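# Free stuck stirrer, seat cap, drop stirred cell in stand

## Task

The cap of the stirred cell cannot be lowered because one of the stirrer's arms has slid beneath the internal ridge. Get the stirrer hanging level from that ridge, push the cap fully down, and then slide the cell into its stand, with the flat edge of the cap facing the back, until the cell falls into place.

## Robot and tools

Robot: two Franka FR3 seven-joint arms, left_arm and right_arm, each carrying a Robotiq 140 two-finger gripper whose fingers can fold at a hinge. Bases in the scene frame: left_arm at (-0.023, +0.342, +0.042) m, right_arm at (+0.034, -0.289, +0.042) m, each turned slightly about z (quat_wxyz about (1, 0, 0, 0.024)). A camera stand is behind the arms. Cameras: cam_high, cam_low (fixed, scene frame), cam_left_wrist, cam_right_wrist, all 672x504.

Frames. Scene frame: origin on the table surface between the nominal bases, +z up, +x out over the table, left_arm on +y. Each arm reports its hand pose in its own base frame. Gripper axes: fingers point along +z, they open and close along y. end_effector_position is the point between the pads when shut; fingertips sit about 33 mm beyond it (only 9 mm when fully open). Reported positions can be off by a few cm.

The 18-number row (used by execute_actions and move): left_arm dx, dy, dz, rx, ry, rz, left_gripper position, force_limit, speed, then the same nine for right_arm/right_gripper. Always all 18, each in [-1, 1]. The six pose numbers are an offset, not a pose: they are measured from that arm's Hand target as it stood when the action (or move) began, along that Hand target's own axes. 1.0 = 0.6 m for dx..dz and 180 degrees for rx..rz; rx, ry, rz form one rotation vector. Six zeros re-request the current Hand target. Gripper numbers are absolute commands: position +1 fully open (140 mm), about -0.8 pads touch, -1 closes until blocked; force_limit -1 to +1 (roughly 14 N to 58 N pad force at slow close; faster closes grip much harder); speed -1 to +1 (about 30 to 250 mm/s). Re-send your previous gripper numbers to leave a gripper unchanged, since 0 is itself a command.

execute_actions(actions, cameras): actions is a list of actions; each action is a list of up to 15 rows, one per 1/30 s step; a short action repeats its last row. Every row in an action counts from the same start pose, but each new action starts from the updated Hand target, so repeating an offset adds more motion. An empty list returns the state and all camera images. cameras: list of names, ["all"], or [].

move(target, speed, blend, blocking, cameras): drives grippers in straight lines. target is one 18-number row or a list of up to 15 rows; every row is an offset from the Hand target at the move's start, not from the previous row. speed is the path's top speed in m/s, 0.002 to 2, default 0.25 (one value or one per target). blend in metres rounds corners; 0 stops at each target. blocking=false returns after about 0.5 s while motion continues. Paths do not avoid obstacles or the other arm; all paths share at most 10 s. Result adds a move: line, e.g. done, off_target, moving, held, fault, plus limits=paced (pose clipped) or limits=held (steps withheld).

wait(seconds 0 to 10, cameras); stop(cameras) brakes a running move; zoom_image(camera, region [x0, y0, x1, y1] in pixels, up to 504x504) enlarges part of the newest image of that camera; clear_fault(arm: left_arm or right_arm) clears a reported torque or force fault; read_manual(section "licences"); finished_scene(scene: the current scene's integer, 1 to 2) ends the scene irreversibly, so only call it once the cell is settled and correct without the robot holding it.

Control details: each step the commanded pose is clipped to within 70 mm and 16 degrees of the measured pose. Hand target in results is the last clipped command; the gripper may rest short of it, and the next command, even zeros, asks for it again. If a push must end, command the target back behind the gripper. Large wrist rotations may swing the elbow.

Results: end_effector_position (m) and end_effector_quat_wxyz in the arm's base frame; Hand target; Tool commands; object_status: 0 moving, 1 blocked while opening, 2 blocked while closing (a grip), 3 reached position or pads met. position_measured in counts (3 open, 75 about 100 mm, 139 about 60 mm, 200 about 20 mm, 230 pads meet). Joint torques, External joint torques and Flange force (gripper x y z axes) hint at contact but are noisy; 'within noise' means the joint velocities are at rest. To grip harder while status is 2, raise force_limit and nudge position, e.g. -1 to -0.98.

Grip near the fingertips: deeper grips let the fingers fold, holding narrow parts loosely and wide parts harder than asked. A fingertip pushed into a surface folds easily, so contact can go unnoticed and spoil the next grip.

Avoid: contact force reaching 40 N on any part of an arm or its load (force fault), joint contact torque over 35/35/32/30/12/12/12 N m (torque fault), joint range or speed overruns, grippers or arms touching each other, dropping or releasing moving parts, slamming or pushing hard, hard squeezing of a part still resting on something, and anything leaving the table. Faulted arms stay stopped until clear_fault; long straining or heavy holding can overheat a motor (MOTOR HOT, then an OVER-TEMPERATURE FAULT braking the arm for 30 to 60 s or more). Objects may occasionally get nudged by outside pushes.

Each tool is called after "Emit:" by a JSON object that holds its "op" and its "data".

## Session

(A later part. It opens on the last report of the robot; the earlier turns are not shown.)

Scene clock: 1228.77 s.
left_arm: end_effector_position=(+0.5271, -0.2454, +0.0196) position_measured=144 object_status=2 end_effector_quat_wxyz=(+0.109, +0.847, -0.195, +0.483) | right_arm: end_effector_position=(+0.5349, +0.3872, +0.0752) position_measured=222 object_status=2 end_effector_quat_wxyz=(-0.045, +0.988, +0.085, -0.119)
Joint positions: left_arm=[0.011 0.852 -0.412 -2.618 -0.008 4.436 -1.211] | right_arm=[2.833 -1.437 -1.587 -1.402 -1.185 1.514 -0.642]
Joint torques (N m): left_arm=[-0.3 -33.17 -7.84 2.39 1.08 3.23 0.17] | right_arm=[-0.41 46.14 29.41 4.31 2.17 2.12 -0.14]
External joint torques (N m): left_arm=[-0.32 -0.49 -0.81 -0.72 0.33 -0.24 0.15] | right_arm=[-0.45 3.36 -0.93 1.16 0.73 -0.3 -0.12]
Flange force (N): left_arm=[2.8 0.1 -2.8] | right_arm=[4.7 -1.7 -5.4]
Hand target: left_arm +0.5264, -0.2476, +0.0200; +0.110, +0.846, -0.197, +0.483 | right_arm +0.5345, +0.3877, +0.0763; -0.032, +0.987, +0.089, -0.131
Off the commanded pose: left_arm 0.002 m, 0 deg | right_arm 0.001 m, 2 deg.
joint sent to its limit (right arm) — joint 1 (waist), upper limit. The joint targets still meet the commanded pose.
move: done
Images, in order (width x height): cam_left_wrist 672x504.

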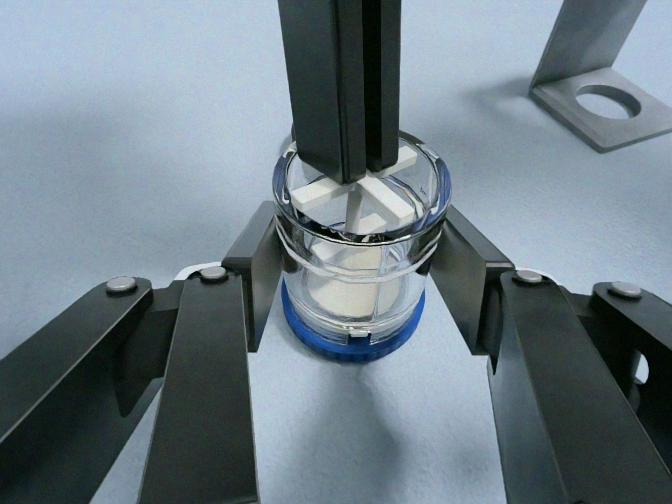

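Emit:
{"op": "move", "data": {"target": [0,0,0,0,0,0,-1,-1,-1,-0.0022,0.0033,0.0,0,0,0,-1,-0.7,-1], "speed": 0.02, "cameras": ["cam_left_wrist"]}}

Emit:
{"op": "zoom_image", "data": {"camera": "cam_left_wrist", "region": [260, 100, 460, 300]}}

Emit:
{"op": "move", "data": {"target": [0,0,0,0,0,0,-1,-1,-1,0.0025,0,0.0096,0,0,0,-1,-0.7,-1], "speed": 0.02, "cameras": ["cam_left_wrist"]}}

Emit:
{"op": "zoom_image", "data": {"camera": "cam_left_wrist", "region": [260, 100, 460, 300]}}

Scene clock: 1235.80 s.
left_arm: end_effector_position=(+0.5271, -0.2454, +0.0196) position_measured=144 object_status=2 end_effector_quat_wxyz=(+0.109, +0.847, -0.195, +0.483) | right_arm: end_effector_position=(+0.5341, +0.3855, +0.0759) position_measured=222 object_status=2 end_effector_quat_wxyz=(-0.043, +0.988, +0.085, -0.121)
Joint positions: left_arm=[0.011 0.852 -0.412 -2.618 -0.008 4.436 -1.211] | right_arm=[2.833 -1.435 -1.587 -1.4 -1.182 1.507 -0.643]
Joint torques (N m): left_arm=[-0.32 -33.19 -7.83 2.35 1.08 3.24 0.16] | right_arm=[-0.36 45.39 28.95 4.43 2.05 2.19 -0.17]
External joint torques (N m): left_arm=[-0.33 -0.42 -0.77 -0.86 0.33 -0.23 0.13] | right_arm=[-0.53 2.49 -1.43 1.28 0.6 -0.22 -0.15]
Flange force (N): left_arm=[2.6 0.1 -3.1] | right_arm=[5.7 -1.7 -4.0]
Hand target: left_arm +0.5264, -0.2476, +0.0200; +0.110, +0.846, -0.197, +0.483 | right_arm +0.5336, +0.3855, +0.0765; -0.032, +0.987, +0.089, -0.131
Off the commanded pose: left_arm 0.002 m, 0 deg | right_arm 0.001 m, 2 deg.
joint sent to its limit (right arm) — joint 1 (waist), upper limit. The joint targets still meet the commanded pose.
move: done
Images, in order (width x height): cam_left_wrist 672x504.

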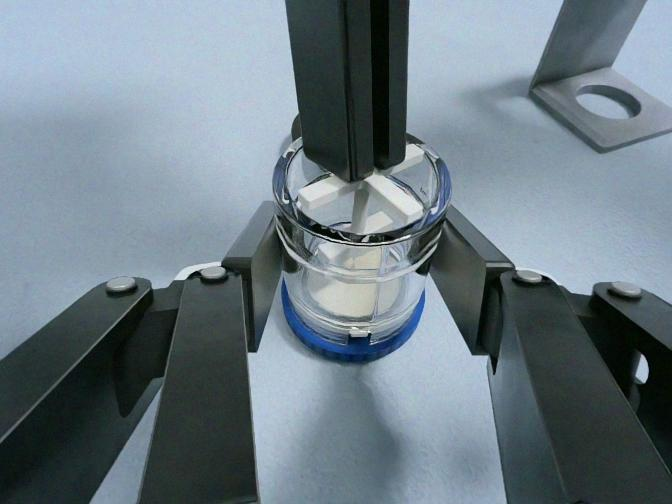

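Scaled by 2.520 from the camera's 672x504 image, which has a finer 960x720 frame.

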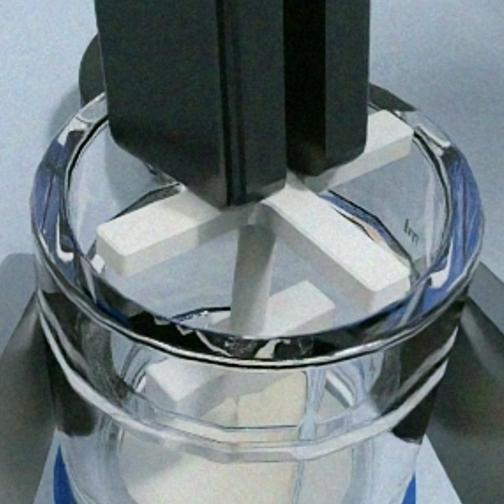

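Scene clock: 1236.67 s.
left_arm: end_effector_position=(+0.5271, -0.2454, +0.0196) position_measured=144 object_status=2 end_effector_quat_wxyz=(+0.109, +0.847, -0.195, +0.483) | right_arm: end_effector_position=(+0.5339, +0.3850, +0.0743) position_measured=222 object_status=2 end_effector_quat_wxyz=(-0.043, +0.988, +0.085, -0.122)
Joint positions: left_arm=[0.011 0.852 -0.412 -2.618 -0.008 4.436 -1.211] | right_arm=[2.833 -1.436 -1.589 -1.4 -1.183 1.508 -0.644]
Joint torques (N m): left_arm=[-0.31 -33.4 -8.07 3.34 1.08 3.28 0.18] | right_arm=[-0.3 41.95 26.89 3.32 0.62 2.28 -0.15]
External joint torques (N m): left_arm=[-0.34 -0.61 -1.01 0.14 0.32 -0.19 0.16] | right_arm=[-0.08 -0.89 -3.4 0 -0.81 -0.11 -0.13]
Flange force (N): left_arm=[2.9 0.6 -0.3] | right_arm=[3.1 0.1 4.6]
Hand target: left_arm +0.5264, -0.2476, +0.0200; +0.110, +0.846, -0.197, +0.483 | right_arm +0.5335, +0.3861, +0.0706; -0.032, +0.987, +0.089, -0.131
Off the commanded pose: left_arm 0.002 m, 0 deg | right_arm 0.004 m, 2 deg.
joint sent to its limit (right arm) — joint 1 (waist), upper limit. The joint targets still meet the commanded pose.
move: off_target (right_arm)
Images, in order (width x height): cam_left_wrist 672x504.

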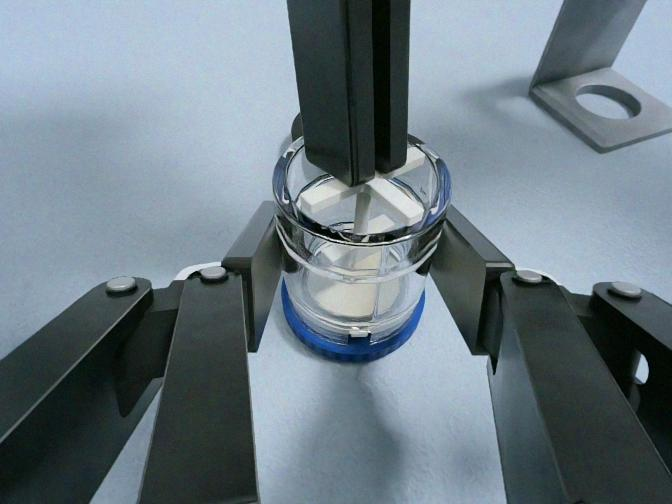

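Scaled by 2.520 from the camera's 672x504 image, which has a finer 960x720 frame.

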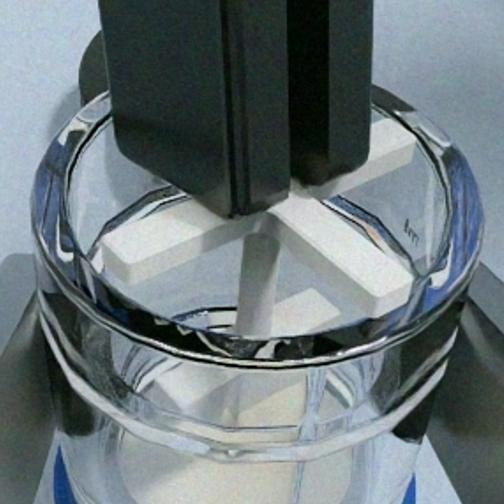

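Emit:
{"op": "move", "data": {"target": [0,0,0,0,0,0,-1,-1,-1,0.0005,-0.0038,-0.0082,0,0,0,-1,-0.7,-1], "speed": 0.02, "cameras": ["cam_left_wrist"]}}

Emit:
{"op": "zoom_image", "data": {"camera": "cam_left_wrist", "region": [260, 100, 460, 300]}}

Emit:
{"op": "move", "data": {"target": [0,0,0,0,0,0,-1,-1,-1,0.0018,0,0.007,0,0,0,-1,-0.7,-1], "speed": 0.02, "cameras": ["cam_left_wrist"]}}

Emit:
{"op": "zoom_image", "data": {"camera": "cam_left_wrist", "region": [260, 100, 460, 300]}}

Scene clock: 1262.27 s.
left_arm: end_effector_position=(+0.5271, -0.2454, +0.0196) position_measured=144 object_status=2 end_effector_quat_wxyz=(+0.109, +0.847, -0.195, +0.483) | right_arm: end_effector_position=(+0.5340, +0.3854, +0.0751) position_measured=222 object_status=2 end_effector_quat_wxyz=(-0.043, +0.988, +0.085, -0.121)
Joint positions: left_arm=[0.011 0.852 -0.412 -2.618 -0.008 4.436 -1.211] | right_arm=[2.833 -1.436 -1.587 -1.4 -1.183 1.508 -0.644]
Joint torques (N m): left_arm=[-0.63 -33.17 -8.14 2.38 1.09 3.24 0.18] | right_arm=[-0.31 44.42 29.38 3.74 1.1 2.53 -0.09]
External joint torques (N m): left_arm=[-0.66 -0.43 -1.1 -0.78 0.34 -0.23 0.16] | right_arm=[-0.21 1.62 -0.9 0.49 -0.33 0.13 -0.07]
Flange force (N): left_arm=[2.9 1.2 -2.8] | right_arm=[2.3 -0.6 -1.1]
Hand target: left_arm +0.5264, -0.2476, +0.0200; +0.110, +0.846, -0.197, +0.483 | right_arm +0.5347, +0.3881, +0.0754; -0.032, +0.987, +0.089, -0.131
Off the commanded pose: left_arm 0.002 m, 0 deg | right_arm 0.003 m, 2 deg.
joint sent to its limit (right arm) — joint 1 (waist), upper limit. The joint targets still meet the commanded pose.
move: done
Images, in order (width x height): cam_left_wrist 672x504.

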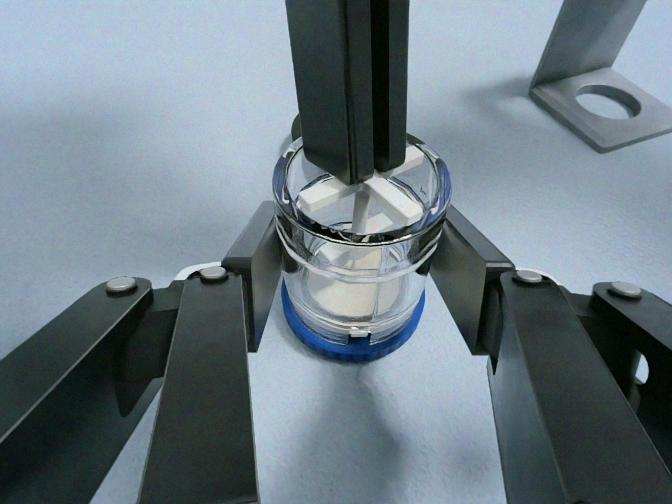

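Scaled by 2.520 from the camera's 672x504 image, which has a finer 960x720 frame.

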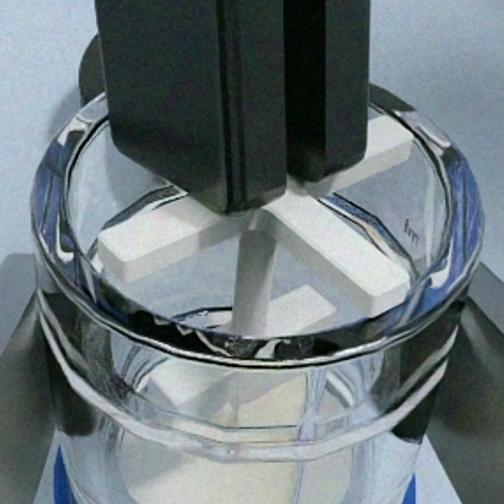

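Scene clock: 1263.33 s.
left_arm: end_effector_position=(+0.5271, -0.2454, +0.0196) position_measured=144 object_status=2 end_effector_quat_wxyz=(+0.109, +0.847, -0.195, +0.483) | right_arm: end_effector_position=(+0.5340, +0.3857, +0.0741) position_measured=222 object_status=2 end_effector_quat_wxyz=(-0.043, +0.988, +0.086, -0.121)
Joint positions: left_arm=[0.011 0.852 -0.412 -2.618 -0.008 4.436 -1.211] | right_arm=[2.833 -1.438 -1.587 -1.401 -1.186 1.509 -0.644]
Joint torques (N m): left_arm=[-0.83 -33.5 -8.26 3.37 1.24 3.28 0.16] | right_arm=[-0.11 41.98 27.28 3.24 0.48 3.06 -0.07]
External joint torques (N m): left_arm=[-0.84 -0.63 -1.17 0.16 0.48 -0.21 0.13] | right_arm=[-0.09 -0.84 -3.04 0.07 -0.95 0.66 -0.05]
Flange force (N): left_arm=[2.8 1.4 -0.1] | right_arm=[2.5 0.0 5.4]
Hand target: left_arm +0.5264, -0.2476, +0.0200; +0.110, +0.846, -0.197, +0.483 | right_arm +0.5346, +0.3885, +0.0711; -0.032, +0.987, +0.089, -0.131
Off the commanded pose: left_arm 0.002 m, 0 deg | right_arm 0.004 m, 2 deg.
joint sent to its limit (right arm) — joint 1 (waist), upper limit. The joint targets still meet the commanded pose.
move: off_target (right_arm)
Images, in order (width x height): cam_left_wrist 672x504.

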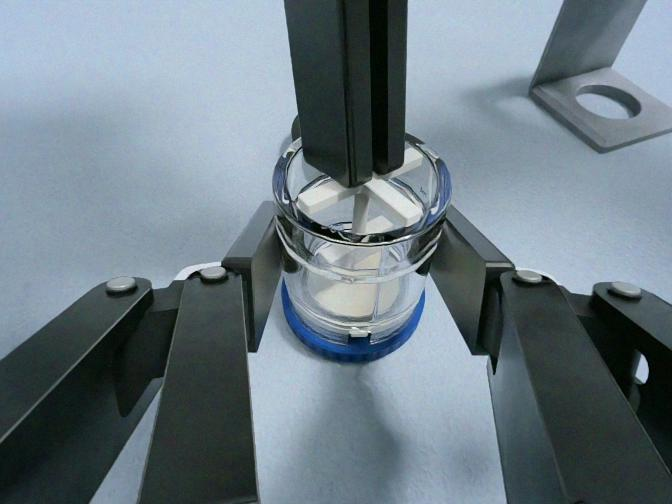

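Scaled by 2.520 from the camera's 672x504 image, which has a finer 960x720 frame.

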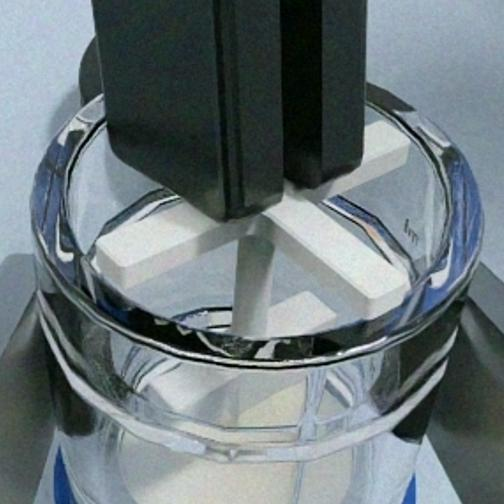

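Emit:
{"op": "move", "data": {"target": [[0,0,0,0,0,0,-1,-1,-1,-0.001,0,-0.0055,0,0,0,-1,-0.7,-1],[0,0,0,0,0,0,-1,-1,-1,-0.001,0,-0.0055,0,0,0,-0.66,-0.7,-1]], "speed": 0.02, "cameras": ["cam_left_wrist"]}}

Emit:
{"op": "zoom_image", "data": {"camera": "cam_left_wrist", "region": [260, 100, 460, 300]}}

Scene clock: 1274.47 s.
left_arm: end_effector_position=(+0.5271, -0.2455, +0.0196) position_measured=144 object_status=2 end_effector_quat_wxyz=(+0.109, +0.847, -0.195, +0.483) | right_arm: end_effector_position=(+0.5340, +0.3860, +0.0745) position_measured=213 object_status=0 end_effector_quat_wxyz=(-0.044, +0.988, +0.086, -0.121)
Joint positions: left_arm=[0.011 0.852 -0.412 -2.618 -0.008 4.436 -1.211] | right_arm=[2.833 -1.438 -1.586 -1.401 -1.186 1.509 -0.644]
Joint torques (N m): left_arm=[-0.32 -33.18 -7.82 2.4 1.07 3.24 0.18] | right_arm=[-0.39 44.48 29.04 4.01 1.28 2.46 -0.04]
External joint torques (N m): left_arm=[-0.29 -0.5 -0.72 -0.74 0.31 -0.23 0.15] | right_arm=[-0.4 1.71 -1.25 0.88 -0.15 0.06 -0.02]
Flange force (N): left_arm=[2.8 0.0 -2.9] | right_arm=[3.9 -1.0 -1.6]
Hand target: left_arm +0.5264, -0.2476, +0.0200; +0.110, +0.846, -0.197, +0.483 | right_arm +0.5349, +0.3883, +0.0744; -0.032, +0.987, +0.089, -0.131
Off the commanded pose: left_arm 0.002 m, 0 deg | right_arm 0.002 m, 2 deg.
joint sent to its limit (right arm) — joint 1 (waist), upper limit. The joint targets still meet the commanded pose.
move: done
Images, in order (width x height): cam_left_wrist 672x504.

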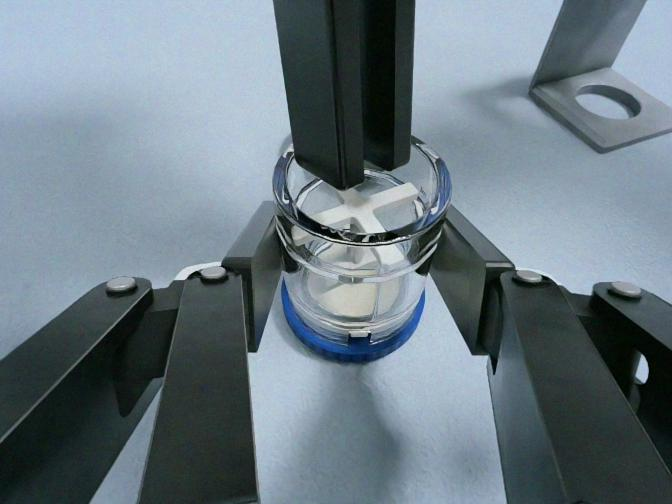

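Scaled by 2.520 from the camera's 672x504 image, which has a finer 960x720 frame.

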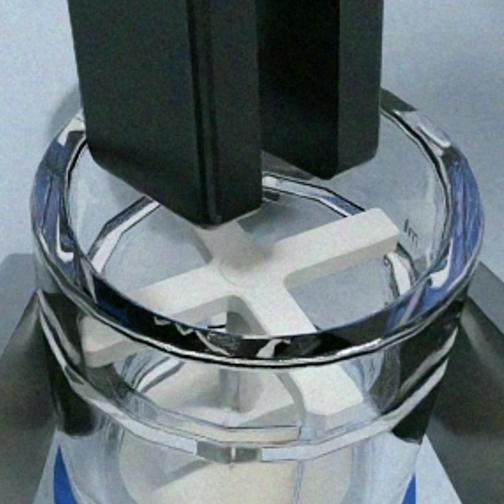

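Emit:
{"op": "move", "data": {"target": [0,0,0,0,0,0,-1,-1,-1,-0.02,0,-0.08,0,0,0,-0.66,-0.7,-1], "speed": 0.05, "cameras": ["cam_left_wrist","cam_right_wrist"]}}

Emit:
{"op": "zoom_image", "data": {"camera": "cam_left_wrist", "region": [260, 100, 460, 300]}}

Emit:
{"op": "zoom_image", "data": {"camera": "cam_right_wrist", "region": [290, 80, 450, 240]}}

Scene clock: 1280.90 s.
left_arm: end_effector_position=(+0.5271, -0.2455, +0.0196) position_measured=144 object_status=2 end_effector_quat_wxyz=(+0.109, +0.847, -0.195, +0.483) | right_arm: end_effector_position=(+0.5357, +0.3821, +0.1229) position_measured=213 object_status=3 end_effector_quat_wxyz=(-0.044, +0.988, +0.085, -0.119)
Joint positions: left_arm=[0.011 0.852 -0.412 -2.618 -0.008 4.436 -1.211] | right_arm=[2.833 -1.338 -1.584 -1.376 -1.091 1.482 -0.656]
Joint velocities: left_arm=[within noise] | right_arm=[0.001 0.001 -0.001 -0.001 0.004 0 -0.006]
Joint torques (N m): left_arm=[-0.29 -33.2 -7.83 2.46 1.07 3.23 0.19] | right_arm=[-0.37 45.03 27.78 6.26 2.1 2.37 -0.16]
External joint torques (N m): left_arm=[-0.29 -0.53 -0.77 -0.69 0.32 -0.23 0.16] | right_arm=[-0.54 2.45 -1.83 1.01 0.64 -0.04 -0.15]
Flange force (N): left_arm=[2.9 0.0 -2.8] | right_arm=[4.7 -1.4 -3.5]
Hand target: left_arm +0.5264, -0.2476, +0.0200; +0.110, +0.846, -0.197, +0.483 | right_arm +0.5361, +0.3841, +0.1237; -0.032, +0.987, +0.089, -0.131
Off the commanded pose: left_arm 0.002 m, 0 deg | right_arm 0.002 m, 2 deg.
joint sent to its limit (right arm) — joint 1 (waist), upper limit. The joint targets still meet the commanded pose.
move: done
Images, in order (width x height): cam_left_wrist 672x504, cam_right_wrist 672x504.

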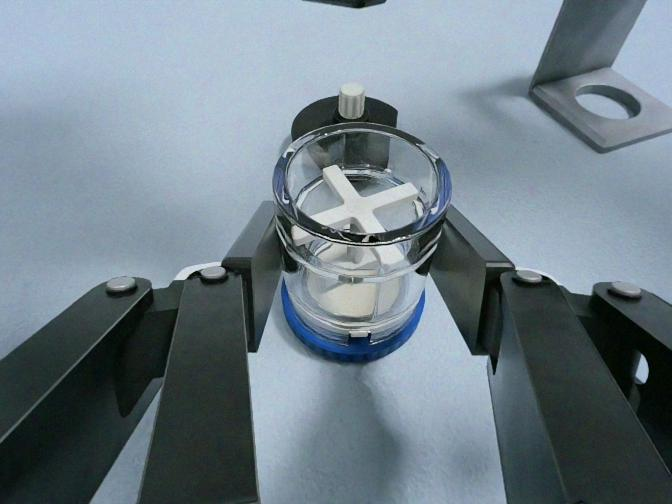

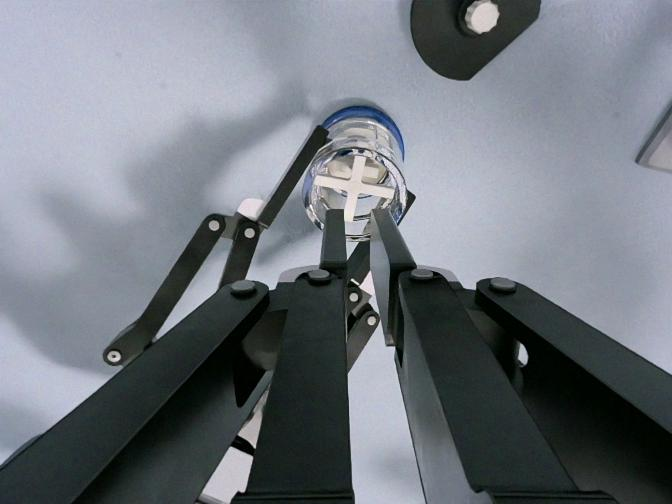

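Scaled by 2.520 from the camera's 672x504 image, which has a finer 960x720 frame.

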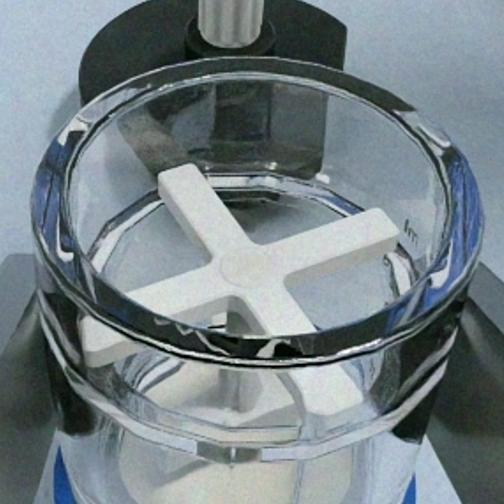

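Scaled by 3.150 from the camera's 672x504 image, which has a finer 960x720 frame.

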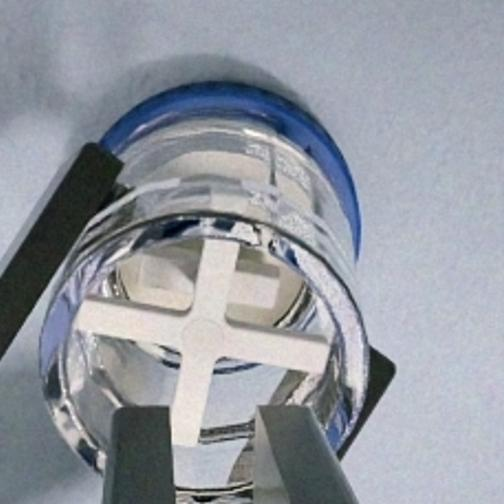

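Emit:
{"op": "move", "data": {"target": [[0,0,0,0,0,0,-1,-1,-1,0.0127,0.004,-0.048,0,0,0,-0.66,-0.7,-1],[0,0,0,0,0,0,-1,-1,-1,0.1107,0.0842,-0.0295,-0.001,0.088,0.198,-0.3,-0.7,-1]], "speed": 0.12, "cameras": ["cam_right_wrist","cam_left_wrist"]}}

Scene clock: 1312.60 s.
left_arm: end_effector_position=(+0.5271, -0.2455, +0.0196) position_measured=144 object_status=2 end_effector_quat_wxyz=(+0.109, +0.847, -0.195, +0.483) | right_arm: end_effector_position=(+0.6119, +0.3442, +0.1190) position_measured=167 object_status=0 end_effector_quat_wxyz=(+0.000, +0.975, -0.221, -0.001)
Joint positions: left_arm=[0.011 0.852 -0.412 -2.618 -0.008 4.436 -1.211] | right_arm=[2.793 -1.173 -1.737 -1.44 -1.151 1.671 -0.089]
Joint torques (N m): left_arm=[-0.29 -33.21 -7.86 2.42 1.08 3.24 0.18] | right_arm=[-0.51 43.22 27.07 10.97 0.19 2.69 0.11]
External joint torques (N m): left_arm=[-0.3 -0.43 -0.78 -0.79 0.32 -0.24 0.16] | right_arm=[-0.53 1.81 -1.08 0.75 -0.55 0.12 0.11]
Flange force (N): left_arm=[2.7 0.1 -2.9] | right_arm=[1.3 -1.0 -0.7]
Hand target: left_arm +0.5264, -0.2476, +0.0200; +0.110, +0.846, -0.197, +0.483 | right_arm +0.6124, +0.3460, +0.1196; -0.001, +0.975, -0.221, +0.001
Off the commanded pose: left_arm 0.002 m, 0 deg | right_arm 0.002 m, 0 deg.
move: done
Images, in order (width x height): cam_left_wrist 672x504, cam_right_wrist 672x504.

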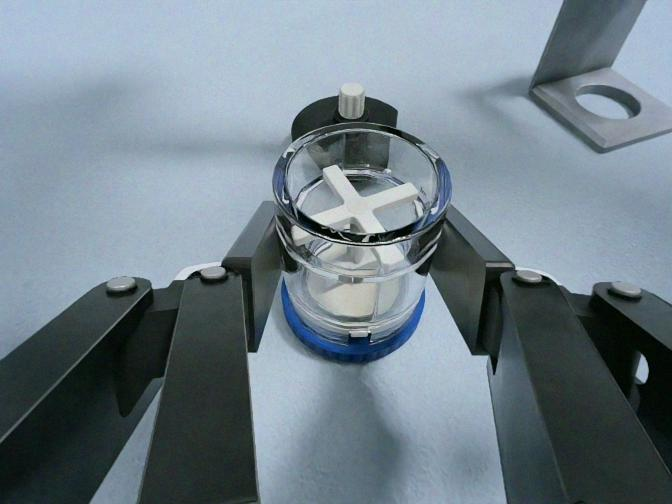

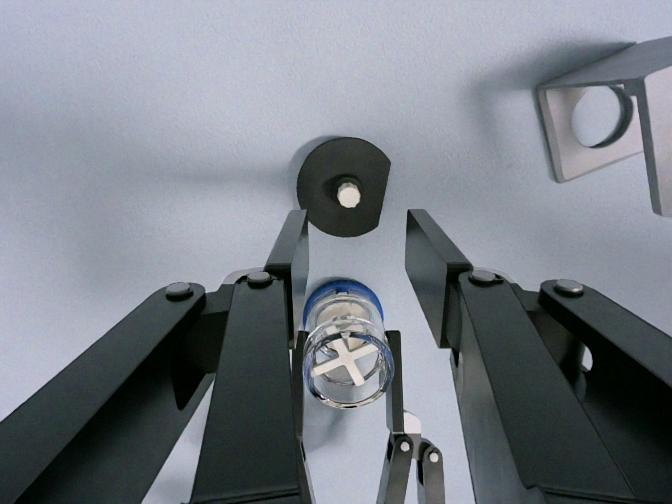

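Emit:
{"op": "move", "data": {"target": [[0,0,0,0,0,0,-1,-1,-1,0,0,0.1365,0,0,0,-0.3,-0.7,-1],[0,0,0,0,0,0,-1,-1,-1,0,0,0.1365,0,0,0,-1,-0.4,-1]], "speed": 0.06}}

Emit:
{"op": "wait", "data": {"seconds": 1.2, "cameras": ["cam_right_wrist"]}}

Scene clock: 1320.23 s.
left_arm: end_effector_position=(+0.5271, -0.2455, +0.0196) position_measured=144 object_status=2 end_effector_quat_wxyz=(+0.109, +0.847, -0.195, +0.483) | right_arm: end_effector_position=(+0.6124, +0.3441, +0.0380) position_measured=211 object_status=0 end_effector_quat_wxyz=(+0.000, +0.975, -0.221, +0.000)
Joint positions: left_arm=[0.011 0.852 -0.412 -2.618 -0.008 4.436 -1.211] | right_arm=[2.799 -1.263 -1.82 -1.48 -1.235 1.778 -0.062]
Joint torques (N m): left_arm=[-0.29 -33.15 -7.83 2.43 1.07 3.24 0.17] | right_arm=[-0.17 43.01 27.4 9.51 0.22 2.93 0.18]
External joint torques (N m): left_arm=[-0.24 -0.47 -0.74 -0.7 0.32 -0.22 0.15] | right_arm=[-0.15 0.71 -1.6 0.66 -0.51 0.35 0.18]
Flange force (N): left_arm=[2.7 0.0 -2.7] | right_arm=[1.5 -2.2 1.9]
Hand target: left_arm +0.5264, -0.2476, +0.0200; +0.110, +0.846, -0.197, +0.483 | right_arm +0.6126, +0.3462, +0.0377; -0.001, +0.975, -0.221, +0.001
Off the commanded pose: left_arm 0.002 m, 0 deg | right_arm 0.002 m, 0 deg.
move: done

Scene clock: 1321.43 s.
left_arm: end_effector_position=(+0.5271, -0.2455, +0.0196) position_measured=144 object_status=2 end_effector_quat_wxyz=(+0.109, +0.847, -0.195, +0.483) | right_arm: end_effector_position=(+0.6124, +0.3441, +0.0380) position_measured=211 object_status=2 end_effector_quat_wxyz=(+0.000, +0.975, -0.221, +0.000)
Joint positions: left_arm=[0.011 0.852 -0.412 -2.618 -0.008 4.436 -1.211] | right_arm=[2.799 -1.263 -1.82 -1.48 -1.235 1.778 -0.062]
Joint torques (N m): left_arm=[-0.28 -33.19 -7.85 2.4 1.07 3.24 0.16] | right_arm=[-0.07 42.95 27.51 9.41 0.23 2.91 0.22]
External joint torques (N m): left_arm=[-0.28 -0.54 -0.78 -0.74 0.32 -0.23 0.13] | right_arm=[0.02 0.78 -1.37 0.55 -0.5 0.34 0.22]
Flange force (N): left_arm=[3.0 0.0 -3.0] | right_arm=[1.1 -2.1 1.6]
Hand target: left_arm +0.5264, -0.2476, +0.0200; +0.110, +0.846, -0.197, +0.483 | right_arm +0.6126, +0.3462, +0.0377; -0.001, +0.975, -0.221, +0.001
Tool commands: left_gripper/position=-1.0 left_gripper/force_limit=-1.0 left_gripper/speed=-1.0 right_gripper/position=-1.0 right_gripper/force_limit=-0.4 right_gripper/speed=-1.0
Off the commanded pose: left_arm 0.002 m, 0 deg | right_arm 0.002 m, 0 deg.
wait: 1.20 s; at rest by 0.17 s
Images, in order (width x height): cam_right_wrist 672x504.

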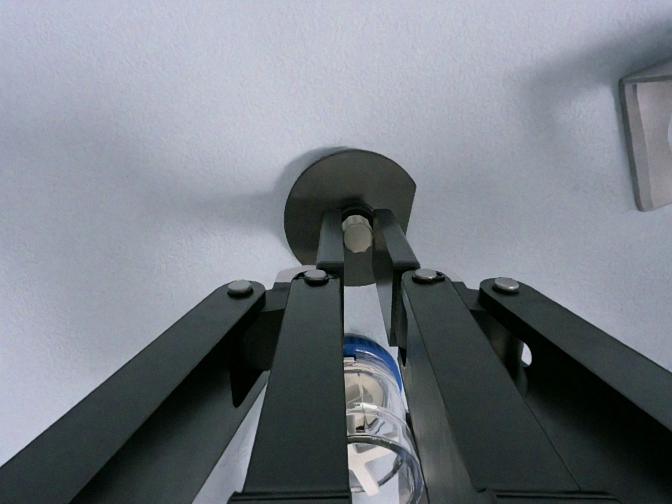

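Emit:
{"op": "move", "data": {"target": [[0,0,0,0,0,0,-1,-1,-1,0,0,-0.204,0,0,0,-1,-0.4,-1],[0,0,0,0,0,0,-1,-1,-1,-0.1727,-0.001,-0.204,0,0,-0.5,-1,-0.4,-1]], "speed": 0.1, "cameras": ["cam_right_wrist","cam_left_wrist"]}}

Emit:
{"op": "zoom_image", "data": {"camera": "cam_left_wrist", "region": [240, 0, 480, 240]}}

Scene clock: 1339.50 s.
left_arm: end_effector_position=(+0.5271, -0.2455, +0.0196) position_measured=144 object_status=2 end_effector_quat_wxyz=(+0.109, +0.847, -0.195, +0.483) | right_arm: end_effector_position=(+0.5188, +0.3929, +0.1603) position_measured=211 object_status=2 end_effector_quat_wxyz=(-0.002, +0.847, +0.531, +0.003)
Joint positions: left_arm=[0.011 0.852 -0.412 -2.618 -0.008 4.436 -1.211] | right_arm=[2.751 -1.234 -1.517 -1.652 -1.232 1.554 -1.417]
Joint velocities: left_arm=[within noise] | right_arm=[0.001 -0.001 0.002 0.001 0.001 0 -0.008]
Joint torques (N m): left_arm=[-0.31 -33.16 -7.84 2.42 1.08 3.23 0.18] | right_arm=[-1 36.71 29.23 8.82 0.76 2.54 -0.17]
External joint torques (N m): left_arm=[-0.37 -0.32 -0.8 -0.83 0.33 -0.25 0.15] | right_arm=[-1.08 1.77 -1.08 0.96 -0.11 -0.13 -0.17]
Flange force (N): left_arm=[2.3 0.3 -2.8] | right_arm=[1.4 2.4 -1.4]
Hand target: left_arm +0.5264, -0.2476, +0.0200; +0.110, +0.846, -0.197, +0.483 | right_arm +0.5190, +0.3912, +0.1600; +0.000, +0.846, +0.533, +0.002
Off the commanded pose: left_arm 0.002 m, 0 deg | right_arm 0.002 m, 0 deg.
move: done
Images, in order (width x height): cam_left_wrist 672x504, cam_right_wrist 672x504.

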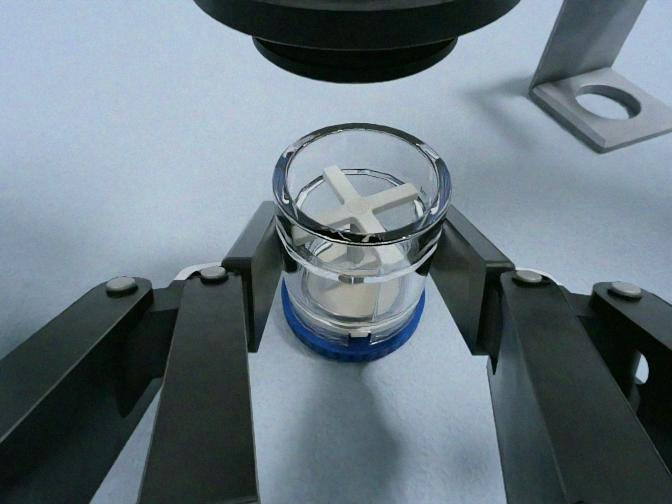

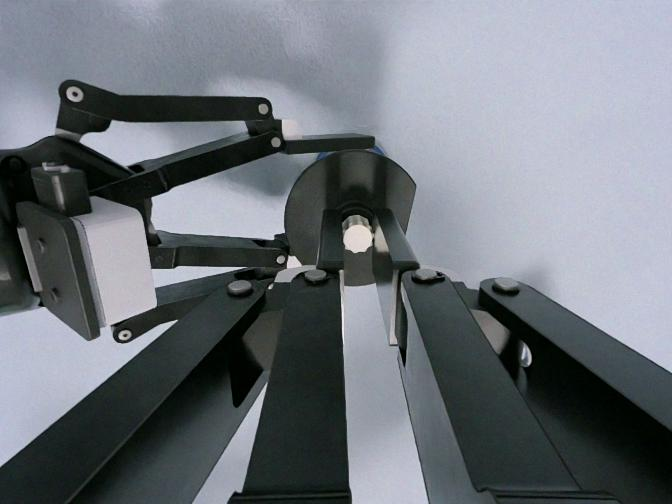

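Scaled by 2.100 from the camera's 672x504 image, which has a finer 960x720 frame.

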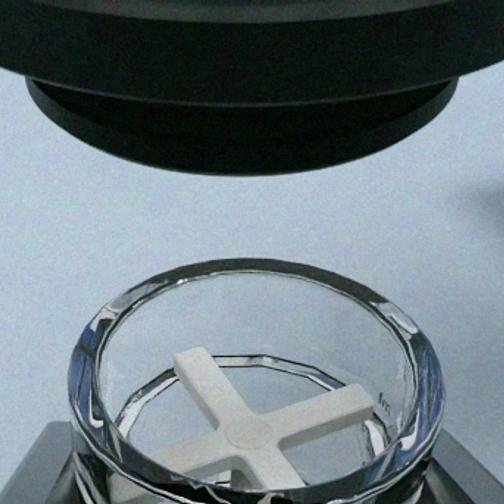

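Emit:
{"op": "move", "data": {"target": [0,0,0,0,0,0,-1,-1,-1,-0.0065,0,0.055,0,0,0,-1,-0.4,-1], "speed": 0.06, "cameras": ["cam_left_wrist","cam_low"]}}

Emit:
{"op": "zoom_image", "data": {"camera": "cam_left_wrist", "region": [240, 50, 480, 290]}}

Emit:
{"op": "zoom_image", "data": {"camera": "cam_low", "region": [280, 210, 360, 290]}}

Scene clock: 1363.20 s.
left_arm: end_effector_position=(+0.5271, -0.2455, +0.0196) position_measured=144 object_status=2 end_effector_quat_wxyz=(+0.109, +0.847, -0.195, +0.483) | right_arm: end_effector_position=(+0.5163, +0.3867, +0.1267) position_measured=211 object_status=2 end_effector_quat_wxyz=(+0.001, +0.845, +0.535, -0.001)
Joint positions: left_arm=[0.011 0.852 -0.412 -2.618 -0.008 4.436 -1.211] | right_arm=[2.733 -1.267 -1.553 -1.698 -1.268 1.589 -1.412]
Joint velocities: left_arm=[within noise] | right_arm=[0 0.001 0 -0.001 -0.002 0.004 0.004]
Joint torques (N m): left_arm=[-0.31 -33.18 -7.86 2.4 1.07 3.23 0.19] | right_arm=[-1.11 35.64 29.78 7.9 0.33 2.89 0.2]
External joint torques (N m): left_arm=[-0.25 -0.34 -0.71 -0.82 0.3 -0.24 0.16] | right_arm=[-1.12 0.95 -0.99 0.59 -0.52 0.26 0.2]
Flange force (N): left_arm=[2.4 0.0 -2.8] | right_arm=[-0.8 1.0 1.0]
Hand target: left_arm +0.5264, -0.2476, +0.0200; +0.110, +0.846, -0.197, +0.483 | right_arm +0.5174, +0.3877, +0.1270; +0.000, +0.846, +0.533, +0.002
Off the commanded pose: left_arm 0.002 m, 0 deg | right_arm 0.002 m, 0 deg.
move: done
Images, in order (width x height): cam_low 672x504, cam_left_wrist 672x504.

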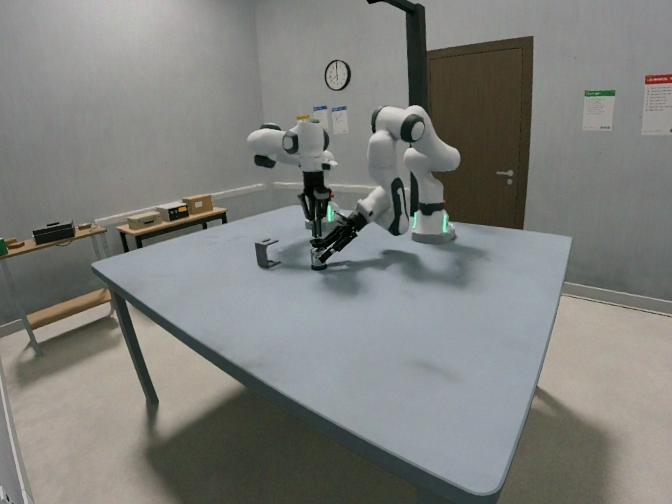

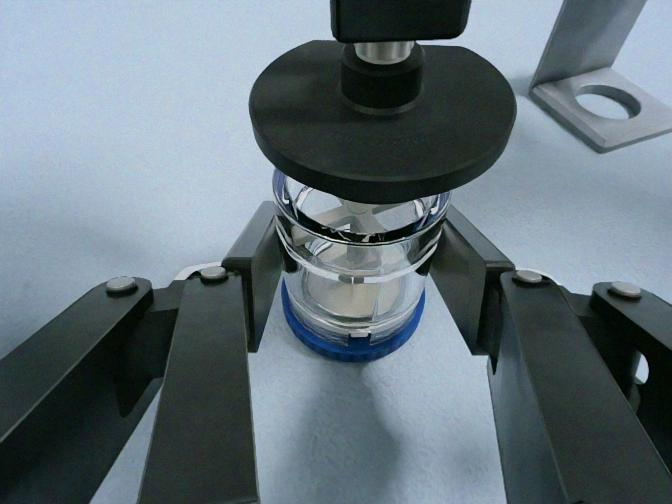

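Scaled by 2.100 from the camera's 672x504 image, which has a finer 960x720 frame.

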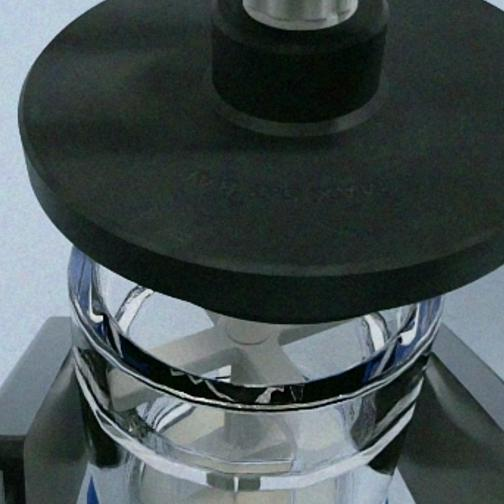

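Scaled by 6.300 from the camera's 672x504 image, which has a finer 960x720 frame.

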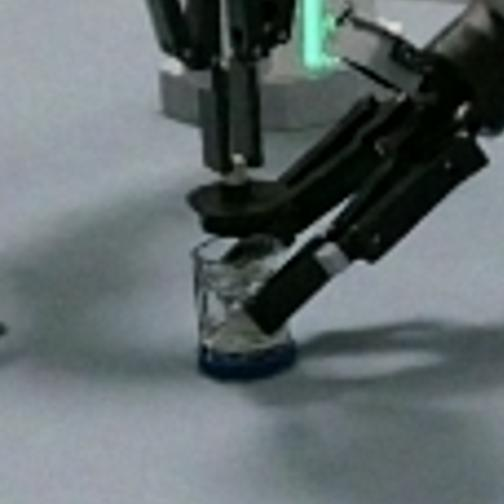

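Emit:
{"op": "move", "data": {"target": [0,0,0,0,0,0,-1,-1,-1,0.0063,-0.0013,0.0,0,0,0,-1,-0.4,-1], "speed": 0.03, "cameras": ["cam_left_wrist","cam_high"]}}

Emit:
{"op": "zoom_image", "data": {"camera": "cam_left_wrist", "region": [240, 50, 480, 290]}}

Emit:
{"op": "zoom_image", "data": {"camera": "cam_high", "region": [345, 255, 425, 325]}}

Scene clock: 1384.23 s.
left_arm: end_effector_position=(+0.5271, -0.2455, +0.0196) position_measured=144 object_status=2 end_effector_quat_wxyz=(+0.109, +0.847, -0.195, +0.483) | right_arm: end_effector_position=(+0.5176, +0.3897, +0.1270) position_measured=211 object_status=2 end_effector_quat_wxyz=(+0.001, +0.845, +0.534, +0.000)
Joint positions: left_arm=[0.011 0.852 -0.412 -2.618 -0.008 4.436 -1.211] | right_arm=[2.742 -1.267 -1.555 -1.687 -1.268 1.589 -1.411]
Joint torques (N m): left_arm=[-0.31 -33.14 -7.85 2.43 1.07 3.23 0.19] | right_arm=[-0.29 35.94 28.82 8.51 0.36 2.81 0.15]
External joint torques (N m): left_arm=[-0.27 -0.33 -0.75 -0.8 0.31 -0.24 0.17] | right_arm=[-0.17 1 -1.88 1.16 -0.48 0.18 0.15]
Flange force (N): left_arm=[2.4 0.1 -2.8] | right_arm=[5.5 2.6 1.3]
Hand target: left_arm +0.5264, -0.2476, +0.0200; +0.110, +0.846, -0.197, +0.483 | right_arm +0.5184, +0.3915, +0.1270; +0.000, +0.846, +0.533, +0.002
Off the commanded pose: left_arm 0.002 m, 0 deg | right_arm 0.002 m, 0 deg.
move: done
Images, in order (width x height): cam_high 672x504, cam_left_wrist 672x504.

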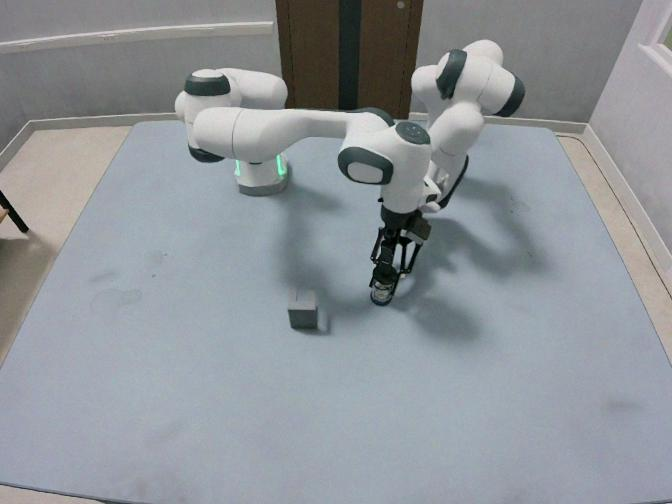

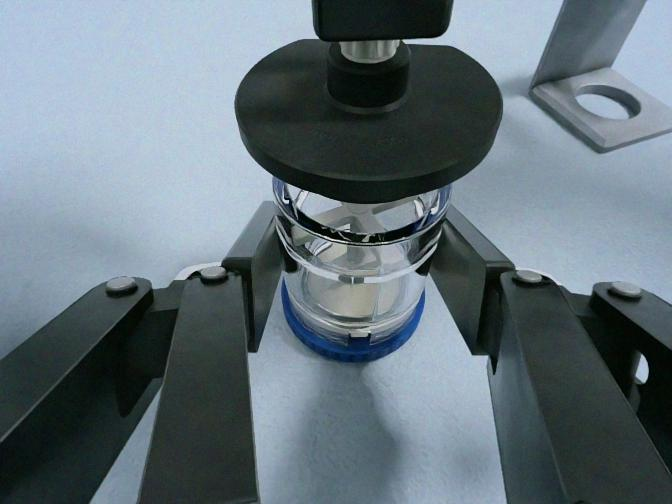

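Scaled by 2.100 from the camera's 672x504 image, which has a finer 960x720 frame.

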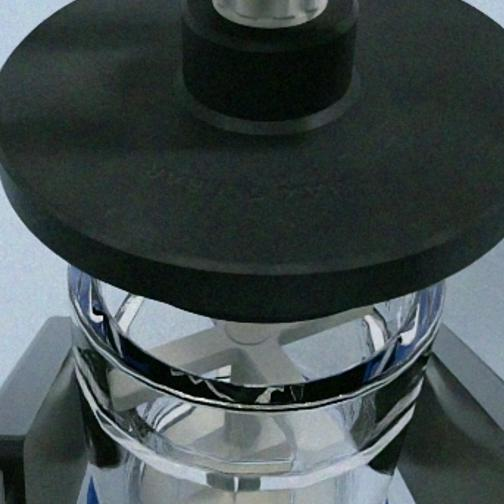

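Scaled by 6.300 from the camera's 672x504 image, which has a finer 960x720 frame.

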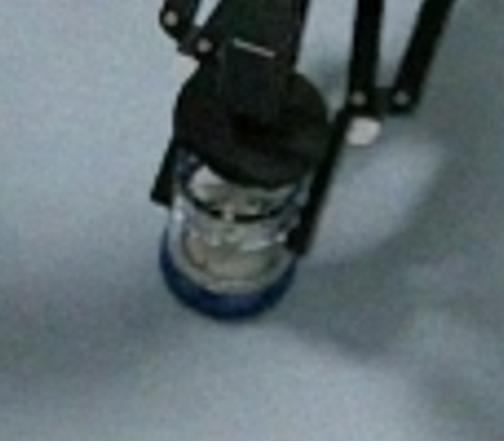

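Emit:
{"op": "move", "data": {"target": [[0,0,0,0,0,0,-1,-1,-1,0.002,0,0.013,0,0,0,-1,-0.4,-1]], "speed": 0.03, "cameras": ["cam_left_wrist","cam_low"]}}

Emit:
{"op": "zoom_image", "data": {"camera": "cam_left_wrist", "region": [240, 50, 480, 290]}}

Emit:
{"op": "zoom_image", "data": {"camera": "cam_low", "region": [280, 210, 360, 290]}}

Scene clock: 1389.57 s.
left_arm: end_effector_position=(+0.5271, -0.2455, +0.0196) position_measured=144 object_status=2 end_effector_quat_wxyz=(+0.109, +0.847, -0.195, +0.483) | right_arm: end_effector_position=(+0.5187, +0.3901, +0.1192) position_measured=211 object_status=2 end_effector_quat_wxyz=(+0.001, +0.846, +0.534, -0.001)
Joint positions: left_arm=[0.011 0.852 -0.412 -2.618 -0.008 4.436 -1.211] | right_arm=[2.745 -1.275 -1.566 -1.687 -1.277 1.598 -1.41]
Joint velocities: left_arm=[within noise] | right_arm=[0.001 -0.002 0.001 -0.001 -0.004 0.004 0.001]
Joint torques (N m): left_arm=[-0.35 -33.18 -7.85 2.46 1.08 3.23 0.19] | right_arm=[-0.13 36.16 29.6 8.04 0.33 2.89 0.14]
External joint torques (N m): left_arm=[-0.32 -0.47 -0.77 -0.68 0.32 -0.24 0.17] | right_arm=[-0.08 0.91 -1.33 0.84 -0.53 0.24 0.14]
Flange force (N): left_arm=[2.7 0.2 -2.6] | right_arm=[4.0 1.8 1.1]
Hand target: left_arm +0.5264, -0.2476, +0.0200; +0.110, +0.846, -0.197, +0.483 | right_arm +0.5189, +0.3926, +0.1192; +0.000, +0.846, +0.533, +0.002
Off the commanded pose: left_arm 0.002 m, 0 deg | right_arm 0.002 m, 0 deg.
move: done
Images, in order (width x height): cam_low 672x504, cam_left_wrist 672x504.

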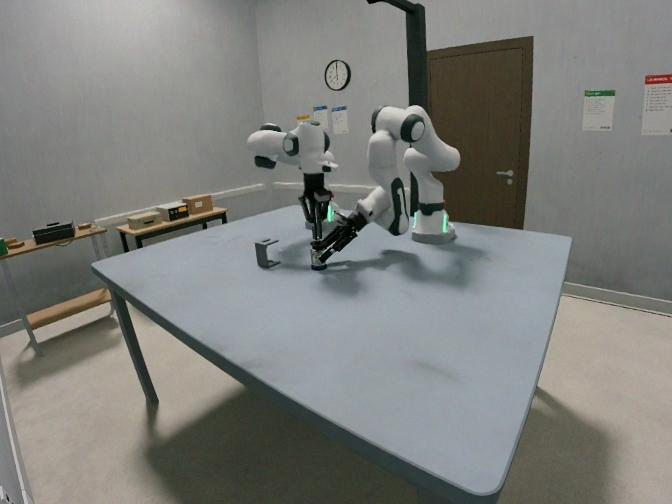

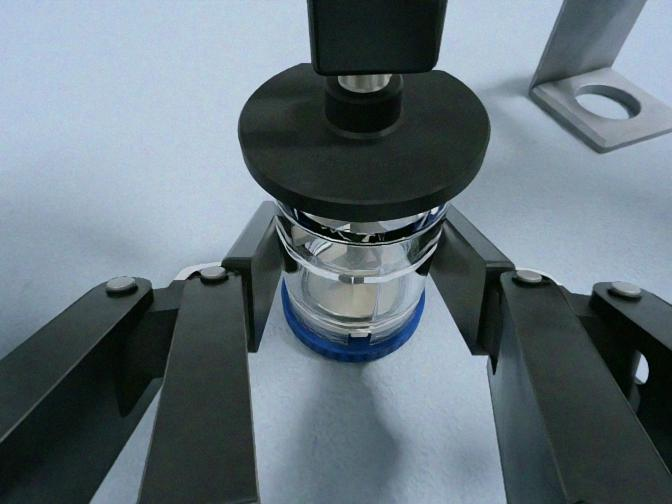

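Scaled by 2.100 from the camera's 672x504 image, which has a finer 960x720 frame.

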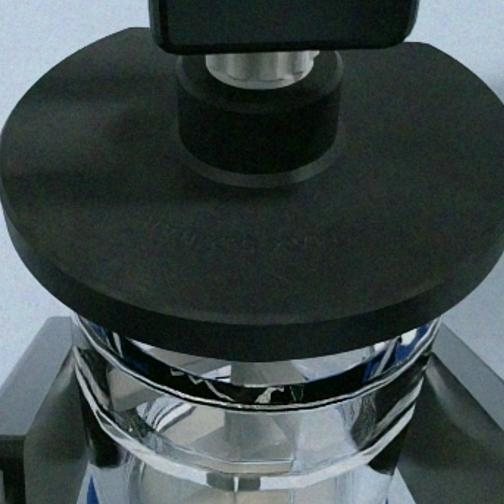

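Scaled by 6.300 from the camera's 672x504 image, which has a finer 960x720 frame.

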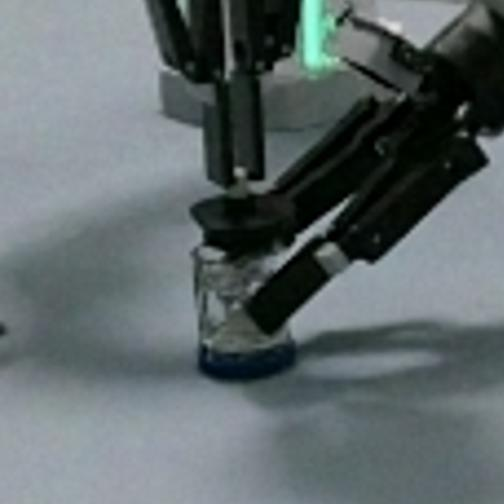

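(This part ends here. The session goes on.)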